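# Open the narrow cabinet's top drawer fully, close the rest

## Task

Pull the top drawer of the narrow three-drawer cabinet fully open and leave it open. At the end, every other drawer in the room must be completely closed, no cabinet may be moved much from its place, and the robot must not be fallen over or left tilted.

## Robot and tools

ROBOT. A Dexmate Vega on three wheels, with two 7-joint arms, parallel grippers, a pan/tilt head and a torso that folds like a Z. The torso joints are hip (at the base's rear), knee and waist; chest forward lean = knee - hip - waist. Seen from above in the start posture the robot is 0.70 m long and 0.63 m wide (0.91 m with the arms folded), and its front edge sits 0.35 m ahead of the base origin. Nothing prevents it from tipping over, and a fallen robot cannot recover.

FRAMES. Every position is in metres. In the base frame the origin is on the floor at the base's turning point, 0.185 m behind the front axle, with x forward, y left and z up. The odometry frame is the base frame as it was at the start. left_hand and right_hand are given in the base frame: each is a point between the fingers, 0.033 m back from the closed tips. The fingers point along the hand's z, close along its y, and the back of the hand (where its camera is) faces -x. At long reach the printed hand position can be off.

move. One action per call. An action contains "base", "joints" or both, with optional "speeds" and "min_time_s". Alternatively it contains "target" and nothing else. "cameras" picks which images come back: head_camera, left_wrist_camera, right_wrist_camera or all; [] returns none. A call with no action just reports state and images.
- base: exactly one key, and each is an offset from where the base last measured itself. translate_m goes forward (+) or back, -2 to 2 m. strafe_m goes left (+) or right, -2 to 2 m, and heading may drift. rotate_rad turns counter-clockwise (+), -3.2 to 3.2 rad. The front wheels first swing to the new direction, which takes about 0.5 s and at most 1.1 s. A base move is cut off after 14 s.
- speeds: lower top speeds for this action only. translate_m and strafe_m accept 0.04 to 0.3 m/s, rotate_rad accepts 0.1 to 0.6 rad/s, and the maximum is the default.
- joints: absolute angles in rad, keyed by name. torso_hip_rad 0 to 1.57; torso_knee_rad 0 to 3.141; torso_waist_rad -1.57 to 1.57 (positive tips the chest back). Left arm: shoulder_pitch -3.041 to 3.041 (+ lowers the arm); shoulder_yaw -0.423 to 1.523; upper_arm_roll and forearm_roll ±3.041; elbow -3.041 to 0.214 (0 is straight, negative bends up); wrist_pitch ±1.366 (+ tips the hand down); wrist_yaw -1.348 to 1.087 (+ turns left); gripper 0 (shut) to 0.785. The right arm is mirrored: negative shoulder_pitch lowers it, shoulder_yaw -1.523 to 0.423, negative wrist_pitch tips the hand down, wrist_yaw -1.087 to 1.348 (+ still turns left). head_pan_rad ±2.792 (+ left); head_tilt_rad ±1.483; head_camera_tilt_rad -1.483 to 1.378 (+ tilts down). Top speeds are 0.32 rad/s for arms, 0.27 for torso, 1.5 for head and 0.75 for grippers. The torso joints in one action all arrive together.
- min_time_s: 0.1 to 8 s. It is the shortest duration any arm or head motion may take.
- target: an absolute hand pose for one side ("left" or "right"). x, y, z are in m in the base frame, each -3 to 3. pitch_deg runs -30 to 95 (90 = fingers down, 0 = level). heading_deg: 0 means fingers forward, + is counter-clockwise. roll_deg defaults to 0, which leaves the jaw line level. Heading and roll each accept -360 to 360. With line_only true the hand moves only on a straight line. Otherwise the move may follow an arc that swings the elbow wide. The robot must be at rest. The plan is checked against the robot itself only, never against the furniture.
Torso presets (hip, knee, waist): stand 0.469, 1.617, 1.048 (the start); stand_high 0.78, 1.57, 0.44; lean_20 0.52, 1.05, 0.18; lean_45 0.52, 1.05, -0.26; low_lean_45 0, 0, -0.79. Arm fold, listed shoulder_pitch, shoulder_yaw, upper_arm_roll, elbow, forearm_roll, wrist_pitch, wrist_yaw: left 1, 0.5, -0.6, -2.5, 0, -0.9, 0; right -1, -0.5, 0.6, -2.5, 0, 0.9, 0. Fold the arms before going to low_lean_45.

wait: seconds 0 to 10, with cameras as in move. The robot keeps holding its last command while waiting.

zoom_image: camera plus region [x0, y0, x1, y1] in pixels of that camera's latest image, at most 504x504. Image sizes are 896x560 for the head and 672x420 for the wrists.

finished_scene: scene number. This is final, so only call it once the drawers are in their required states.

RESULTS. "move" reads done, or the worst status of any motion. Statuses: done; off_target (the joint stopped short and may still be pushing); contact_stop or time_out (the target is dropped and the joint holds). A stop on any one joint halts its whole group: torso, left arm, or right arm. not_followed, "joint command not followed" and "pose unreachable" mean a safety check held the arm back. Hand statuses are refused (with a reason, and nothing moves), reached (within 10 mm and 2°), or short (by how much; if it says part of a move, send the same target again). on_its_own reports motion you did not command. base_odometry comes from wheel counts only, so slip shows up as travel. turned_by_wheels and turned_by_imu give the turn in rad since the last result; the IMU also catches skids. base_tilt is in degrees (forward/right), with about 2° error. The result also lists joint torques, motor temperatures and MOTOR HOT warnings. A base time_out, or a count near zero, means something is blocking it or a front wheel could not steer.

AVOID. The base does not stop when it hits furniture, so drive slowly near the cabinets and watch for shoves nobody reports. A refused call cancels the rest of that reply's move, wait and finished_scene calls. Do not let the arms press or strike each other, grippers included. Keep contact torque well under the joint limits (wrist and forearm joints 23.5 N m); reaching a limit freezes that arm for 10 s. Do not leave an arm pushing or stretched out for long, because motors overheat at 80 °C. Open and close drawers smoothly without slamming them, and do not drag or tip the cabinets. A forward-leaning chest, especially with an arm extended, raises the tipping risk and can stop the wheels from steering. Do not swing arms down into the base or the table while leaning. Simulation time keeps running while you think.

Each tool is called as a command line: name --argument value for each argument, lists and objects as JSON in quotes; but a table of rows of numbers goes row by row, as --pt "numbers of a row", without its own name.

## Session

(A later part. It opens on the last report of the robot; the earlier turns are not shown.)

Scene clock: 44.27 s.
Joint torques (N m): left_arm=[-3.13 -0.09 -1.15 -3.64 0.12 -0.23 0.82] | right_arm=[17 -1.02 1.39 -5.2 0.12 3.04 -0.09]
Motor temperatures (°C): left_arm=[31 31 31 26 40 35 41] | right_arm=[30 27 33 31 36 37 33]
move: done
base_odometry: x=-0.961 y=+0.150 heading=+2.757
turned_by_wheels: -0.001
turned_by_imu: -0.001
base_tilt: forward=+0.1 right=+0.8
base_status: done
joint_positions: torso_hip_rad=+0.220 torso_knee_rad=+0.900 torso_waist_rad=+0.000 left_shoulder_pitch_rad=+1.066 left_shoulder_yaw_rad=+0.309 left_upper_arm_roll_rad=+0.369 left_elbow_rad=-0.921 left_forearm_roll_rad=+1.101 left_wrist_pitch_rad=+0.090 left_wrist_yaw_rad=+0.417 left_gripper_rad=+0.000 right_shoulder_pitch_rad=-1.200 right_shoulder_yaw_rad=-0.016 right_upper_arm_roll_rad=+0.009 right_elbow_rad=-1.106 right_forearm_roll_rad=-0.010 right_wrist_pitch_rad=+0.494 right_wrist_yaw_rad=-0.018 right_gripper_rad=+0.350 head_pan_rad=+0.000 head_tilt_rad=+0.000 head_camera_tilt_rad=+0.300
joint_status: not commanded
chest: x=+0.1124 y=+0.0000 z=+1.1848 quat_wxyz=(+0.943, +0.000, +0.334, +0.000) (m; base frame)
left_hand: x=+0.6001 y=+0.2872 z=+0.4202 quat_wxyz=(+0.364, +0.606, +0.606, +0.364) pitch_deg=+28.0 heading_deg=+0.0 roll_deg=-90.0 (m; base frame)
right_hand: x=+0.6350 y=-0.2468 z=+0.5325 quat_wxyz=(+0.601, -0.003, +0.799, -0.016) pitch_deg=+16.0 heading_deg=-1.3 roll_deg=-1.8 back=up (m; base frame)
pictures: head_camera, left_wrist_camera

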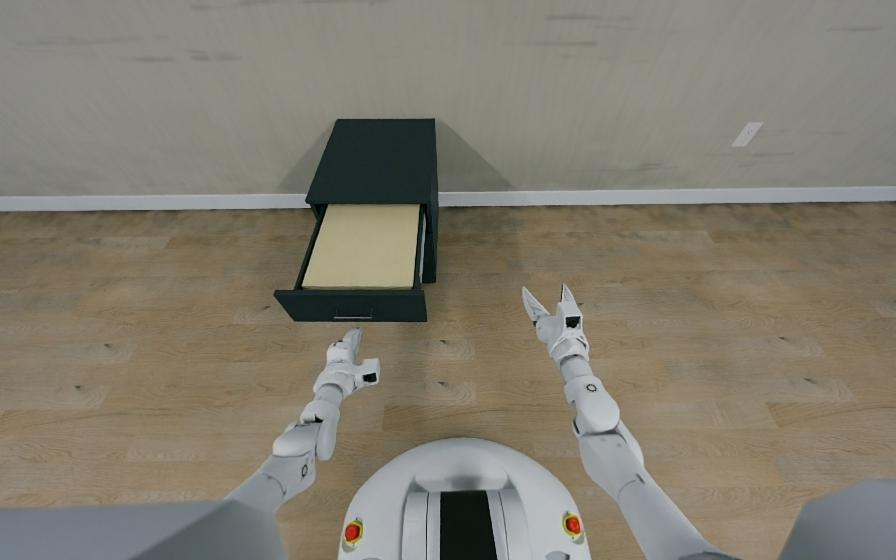

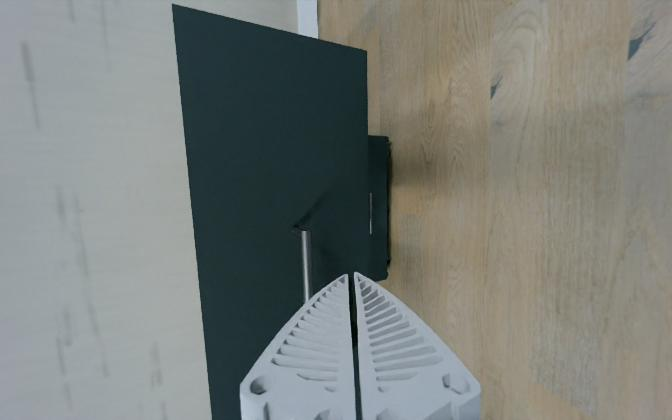

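move --joints '{"left_gripper_rad":0.35}' --cameras '[]'

move --base '{"translate_m": 0.07}' --speeds '{"translate_m": 0.08}' --cameras '["left_wrist_camera","head_camera"]'

Scene clock: 45.97 s.
Joint torques (N m): left_arm=[-4.37 0.02 -0.32 -3.15 -0.07 -0.11 0.97] | right_arm=[16.68 -1.28 0.84 -5.1 0.01 2.94 -0.13]
Motor temperatures (°C): left_arm=[31 31 31 26 40 35 41] | right_arm=[30 27 33 31 36 37 33]
move: done
base_odometry: x=-0.961 y=+0.150 heading=+2.757
turned_by_wheels: +0.000
turned_by_imu: +0.000
base_tilt: forward=+0.0 right=+0.8
base_status: not commanded
joint_positions: torso_hip_rad=+0.220 torso_knee_rad=+0.900 torso_waist_rad=+0.000 left_shoulder_pitch_rad=+1.066 left_shoulder_yaw_rad=+0.309 left_upper_arm_roll_rad=+0.369 left_elbow_rad=-0.921 left_forearm_roll_rad=+1.101 left_wrist_pitch_rad=+0.090 left_wrist_yaw_rad=+0.417 left_gripper_rad=+0.350 right_shoulder_pitch_rad=-1.200 right_shoulder_yaw_rad=-0.016 right_upper_arm_roll_rad=+0.009 right_elbow_rad=-1.106 right_forearm_roll_rad=-0.010 right_wrist_pitch_rad=+0.494 right_wrist_yaw_rad=-0.018 right_gripper_rad=+0.350 head_pan_rad=+0.000 head_tilt_rad=+0.000 head_camera_tilt_rad=+0.300
joint_status: all done
chest: x=+0.1124 y=+0.0000 z=+1.1848 quat_wxyz=(+0.943, +0.000, +0.334, +0.000) (m; base frame)
left_hand: x=+0.6001 y=+0.2872 z=+0.4202 quat_wxyz=(+0.364, +0.606, +0.606, +0.364) pitch_deg=+28.0 heading_deg=+0.0 roll_deg=-90.0 (m; base frame)
right_hand: x=+0.6350 y=-0.2468 z=+0.5325 quat_wxyz=(+0.601, -0.003, +0.799, -0.016) pitch_deg=+16.0 heading_deg=-1.3 roll_deg=-1.8 back=up (m; base frame)
pictures: none
No camera images: "cameras" was empty.

Scene clock: 47.80 s.
Joint torques (N m): left_arm=[-12.05 0.48 -2.06 -3.01 0.19 -0.53 0.89] | right_arm=[16.13 -1.26 0.52 -3.87 0.1 3.2 -0.2]
Motor temperatures (°C): left_arm=[31 31 31 26 40 35 41] | right_arm=[30 27 33 31 36 37 33]
move: done
base_odometry: x=-1.026 y=+0.176 heading=+2.757
turned_by_wheels: +0.000
turned_by_imu: +0.000
base_tilt: forward=+0.0 right=+0.8
base_status: done
joint_positions: torso_hip_rad=+0.220 torso_knee_rad=+0.900 torso_waist_rad=+0.000 left_shoulder_pitch_rad=+1.067 left_shoulder_yaw_rad=+0.309 left_upper_arm_roll_rad=+0.370 left_elbow_rad=-0.921 left_forearm_roll_rad=+1.101 left_wrist_pitch_rad=+0.090 left_wrist_yaw_rad=+0.417 left_gripper_rad=+0.350 right_shoulder_pitch_rad=-1.200 right_shoulder_yaw_rad=-0.016 right_upper_arm_roll_rad=+0.009 right_elbow_rad=-1.106 right_forearm_roll_rad=-0.010 right_wrist_pitch_rad=+0.494 right_wrist_yaw_rad=-0.018 right_gripper_rad=+0.350 head_pan_rad=+0.000 head_tilt_rad=+0.000 head_camera_tilt_rad=+0.300
joint_status: not commanded
chest: x=+0.1125 y=+0.0000 z=+1.1848 quat_wxyz=(+0.943, +0.000, +0.334, +0.000) (m; base frame)
left_hand: x=+0.5998 y=+0.2872 z=+0.4199 quat_wxyz=(+0.364, +0.606, +0.606, +0.364) pitch_deg=+28.0 heading_deg=+0.0 roll_deg=-90.0 (m; base frame)
right_hand: x=+0.6350 y=-0.2468 z=+0.5324 quat_wxyz=(+0.601, -0.003, +0.799, -0.016) pitch_deg=+16.0 heading_deg=-1.3 roll_deg=-1.8 back=up (m; base frame)
pictures: head_camera, left_wrist_camera

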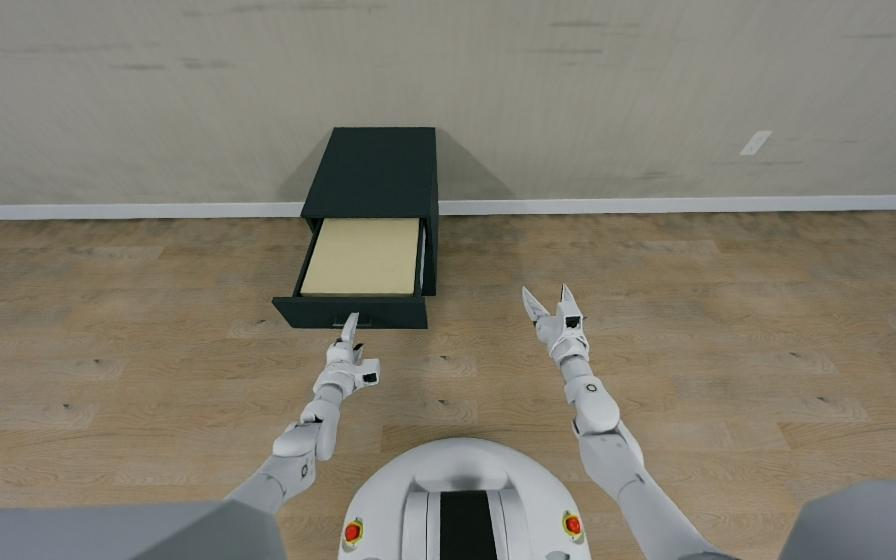

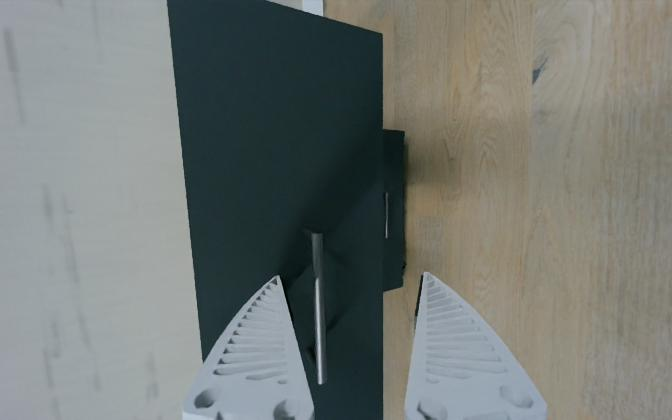

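move --base '{"translate_m": 0.02}' --speeds '{"translate_m": 0.06}' --cameras '[]'

move --joints '{"left_gripper_rad":0.0}' --cameras '["left_wrist_camera"]'

move --base '{"translate_m": -0.04}' --speeds '{"translate_m": 0.04}' --cameras '["left_wrist_camera","head_camera"]'

Scene clock: 49.20 s.
Joint torques (N m): left_arm=[-11.27 -0.28 -2.04 -4.11 0.05 0.07 0.87] | right_arm=[15.74 -1.1 1.16 -4.7 0.19 2.62 -0.25]
Motor temperatures (°C): left_arm=[31 31 31 26 40 35 41] | right_arm=[30 27 33 31 36 37 33]
move: done
base_odometry: x=-1.045 y=+0.184 heading=+2.757
turned_by_wheels: +0.000
turned_by_imu: +0.001
base_tilt: forward=+0.1 right=+0.7
base_status: done
joint_positions: torso_hip_rad=+0.220 torso_knee_rad=+0.900 torso_waist_rad=+0.000 left_shoulder_pitch_rad=+1.067 left_shoulder_yaw_rad=+0.309 left_upper_arm_roll_rad=+0.370 left_elbow_rad=-0.921 left_forearm_roll_rad=+1.101 left_wrist_pitch_rad=+0.090 left_wrist_yaw_rad=+0.417 left_gripper_rad=+0.350 right_shoulder_pitch_rad=-1.200 right_shoulder_yaw_rad=-0.016 right_upper_arm_roll_rad=+0.009 right_elbow_rad=-1.106 right_forearm_roll_rad=-0.010 right_wrist_pitch_rad=+0.494 right_wrist_yaw_rad=-0.018 right_gripper_rad=+0.350 head_pan_rad=+0.000 head_tilt_rad=+0.000 head_camera_tilt_rad=+0.300
joint_status: not commanded
chest: x=+0.1125 y=+0.0000 z=+1.1848 quat_wxyz=(+0.943, +0.000, +0.334, +0.000) (m; base frame)
left_hand: x=+0.5998 y=+0.2872 z=+0.4199 quat_wxyz=(+0.364, +0.606, +0.606, +0.364) pitch_deg=+28.0 heading_deg=+0.0 roll_deg=-90.0 (m; base frame)
right_hand: x=+0.6350 y=-0.2468 z=+0.5324 quat_wxyz=(+0.601, -0.003, +0.799, -0.016) pitch_deg=+16.0 heading_deg=-1.3 roll_deg=-1.8 back=up (m; base frame)
pictures: none
No camera images: "cameras" was empty.

Scene clock: 50.10 s.
Joint torques (N m): left_arm=[4.97 0.24 -0.35 5.64 -0.39 0.68 -5.56] | right_arm=[15.3 -1.6 0.81 -4.27 0.24 2.94 -0.06]
Motor temperatures (°C): left_arm=[31 31 31 26 40 35 41] | right_arm=[30 27 33 31 36 37 33]
move: done
base_odometry: x=-1.045 y=+0.184 heading=+2.757
turned_by_wheels: +0.000
turned_by_imu: +0.000
base_tilt: forward=+0.1 right=+0.7
base_status: not commanded
joint_positions: torso_hip_rad=+0.220 torso_knee_rad=+0.900 torso_waist_rad=+0.000 left_shoulder_pitch_rad=+1.066 left_shoulder_yaw_rad=+0.309 left_upper_arm_roll_rad=+0.369 left_elbow_rad=-0.922 left_forearm_roll_rad=+1.101 left_wrist_pitch_rad=+0.090 left_wrist_yaw_rad=+0.419 left_gripper_rad=+0.000 right_shoulder_pitch_rad=-1.200 right_shoulder_yaw_rad=-0.016 right_upper_arm_roll_rad=+0.009 right_elbow_rad=-1.106 right_forearm_roll_rad=-0.010 right_wrist_pitch_rad=+0.494 right_wrist_yaw_rad=-0.018 right_gripper_rad=+0.350 head_pan_rad=+0.000 head_tilt_rad=+0.000 head_camera_tilt_rad=+0.300
joint_status: all done
chest: x=+0.1121 y=+0.0000 z=+1.1849 quat_wxyz=(+0.943, +0.000, +0.333, +0.000) (m; base frame)
left_hand: x=+0.6012 y=+0.2869 z=+0.4218 quat_wxyz=(+0.366, +0.605, +0.605, +0.365) pitch_deg=+27.8 heading_deg=+0.0 roll_deg=+90.0 (m; base frame)
right_hand: x=+0.6351 y=-0.2468 z=+0.5329 quat_wxyz=(+0.602, -0.003, +0.799, -0.016) pitch_deg=+16.0 heading_deg=-1.3 roll_deg=-1.8 back=up (m; base frame)
pictures: left_wrist_camera

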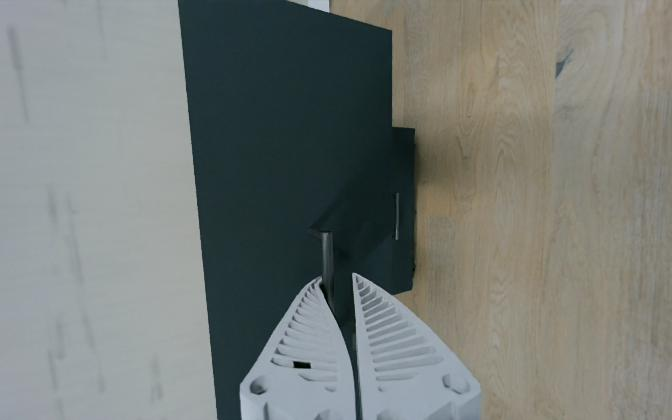

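Scene clock: 51.90 s.
Joint torques (N m): left_arm=[9.23 -0.4 -0.99 6.69 -0.67 -0.4 -4.86] | right_arm=[15.96 -1.17 0.77 -5.94 0.13 3.12 -0.12]
Motor temperatures (°C): left_arm=[31 31 31 26 40 35 42] | right_arm=[30 27 33 31 36 37 33]
move: done
base_odometry: x=-1.008 y=+0.169 heading=+2.757
turned_by_wheels: -0.001
turned_by_imu: -0.001
base_tilt: forward=+0.1 right=+0.8
base_status: done
joint_positions: torso_hip_rad=+0.220 torso_knee_rad=+0.900 torso_waist_rad=+0.000 left_shoulder_pitch_rad=+1.066 left_shoulder_yaw_rad=+0.309 left_upper_arm_roll_rad=+0.369 left_elbow_rad=-0.922 left_forearm_roll_rad=+1.101 left_wrist_pitch_rad=+0.090 left_wrist_yaw_rad=+0.419 left_gripper_rad=+0.000 right_shoulder_pitch_rad=-1.200 right_shoulder_yaw_rad=-0.016 right_upper_arm_roll_rad=+0.009 right_elbow_rad=-1.106 right_forearm_roll_rad=-0.010 right_wrist_pitch_rad=+0.494 right_wrist_yaw_rad=-0.018 right_gripper_rad=+0.350 head_pan_rad=+0.000 head_tilt_rad=+0.000 head_camera_tilt_rad=+0.300
joint_status: not commanded
chest: x=+0.1120 y=+0.0000 z=+1.1849 quat_wxyz=(+0.943, +0.000, +0.333, +0.000) (m; base frame)
left_hand: x=+0.6013 y=+0.2870 z=+0.4219 quat_wxyz=(+0.366, +0.605, +0.605, +0.365) pitch_deg=+27.7 heading_deg=+0.0 roll_deg=+90.0 (m; base frame)
right_hand: x=+0.6351 y=-0.2468 z=+0.5330 quat_wxyz=(+0.602, -0.003, +0.799, -0.016) pitch_deg=+16.0 heading_deg=-1.3 roll_deg=-1.8 back=up (m; base frame)
pictures: head_camera, left_wrist_camera

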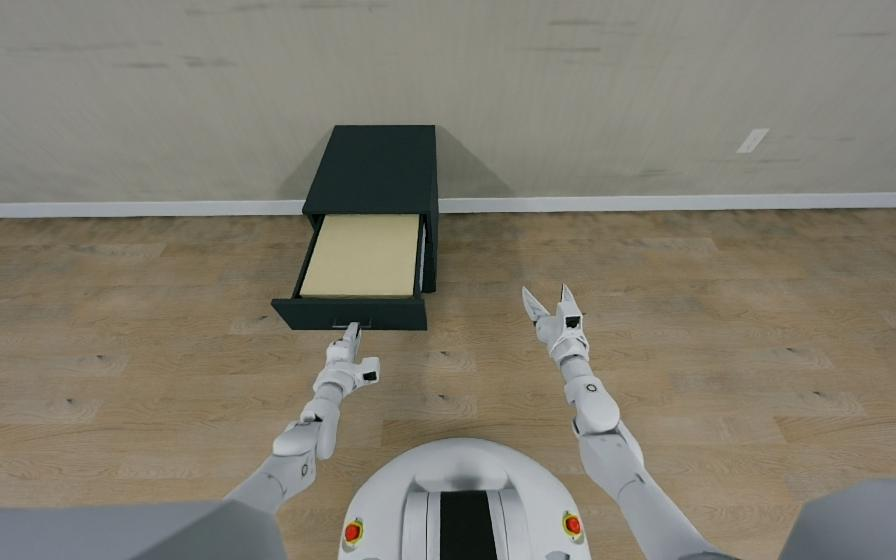

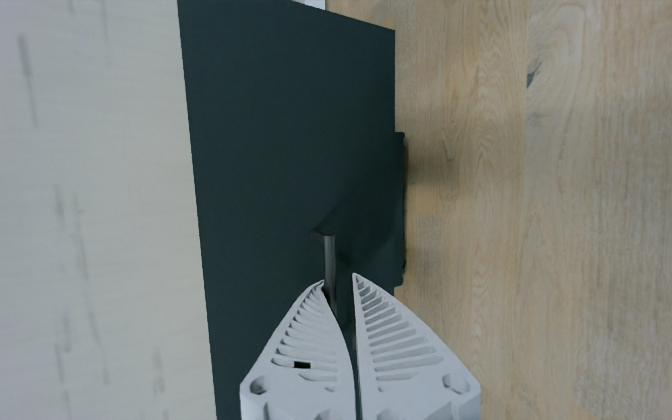

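move --base '{"translate_m": -0.06}' --speeds '{"translate_m": 0.04}' --cameras '["left_wrist_camera","head_camera"]'

Scene clock: 54.50 s.
Joint torques (N m): left_arm=[-5.23 0.88 -1.12 -4.13 -0.28 0.12 0.83] | right_arm=[15.49 -1.21 0.72 -4.81 0.19 2.89 -0.17]
Motor temperatures (°C): left_arm=[31 31 31 26 40 35 42] | right_arm=[30 27 33 31 36 37 33]
move: done
base_odometry: x=-0.952 y=+0.146 heading=+2.756
turned_by_wheels: -0.001
turned_by_imu: -0.001
base_tilt: forward=+0.0 right=+0.8
base_status: done
joint_positions: torso_hip_rad=+0.220 torso_knee_rad=+0.900 torso_waist_rad=+0.000 left_shoulder_pitch_rad=+1.066 left_shoulder_yaw_rad=+0.309 left_upper_arm_roll_rad=+0.370 left_elbow_rad=-0.921 left_forearm_roll_rad=+1.101 left_wrist_pitch_rad=+0.090 left_wrist_yaw_rad=+0.417 left_gripper_rad=+0.000 right_shoulder_pitch_rad=-1.200 right_shoulder_yaw_rad=-0.016 right_upper_arm_roll_rad=+0.009 right_elbow_rad=-1.106 right_forearm_roll_rad=-0.010 right_wrist_pitch_rad=+0.494 right_wrist_yaw_rad=-0.018 right_gripper_rad=+0.350 head_pan_rad=+0.000 head_tilt_rad=+0.000 head_camera_tilt_rad=+0.300
joint_status: not commanded
chest: x=+0.1125 y=+0.0000 z=+1.1848 quat_wxyz=(+0.943, +0.000, +0.334, +0.000) (m; base frame)
left_hand: x=+0.6001 y=+0.2872 z=+0.4201 quat_wxyz=(+0.364, +0.606, +0.606, +0.364) pitch_deg=+28.0 heading_deg=+0.0 roll_deg=-90.0 (m; base frame)
right_hand: x=+0.6350 y=-0.2468 z=+0.5325 quat_wxyz=(+0.601, -0.003, +0.799, -0.016) pitch_deg=+16.0 heading_deg=-1.3 roll_deg=-1.8 back=up (m; base frame)
pictures: head_camera, left_wrist_camera

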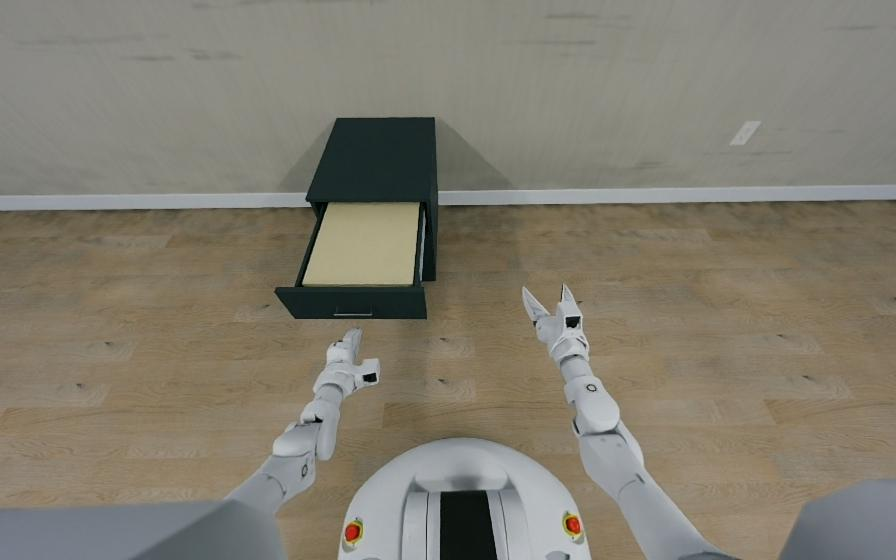

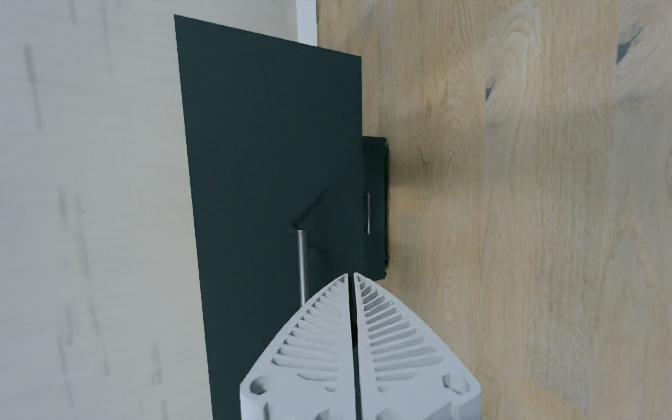

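finished_scene --scene 2

The scene is finished: the task was done.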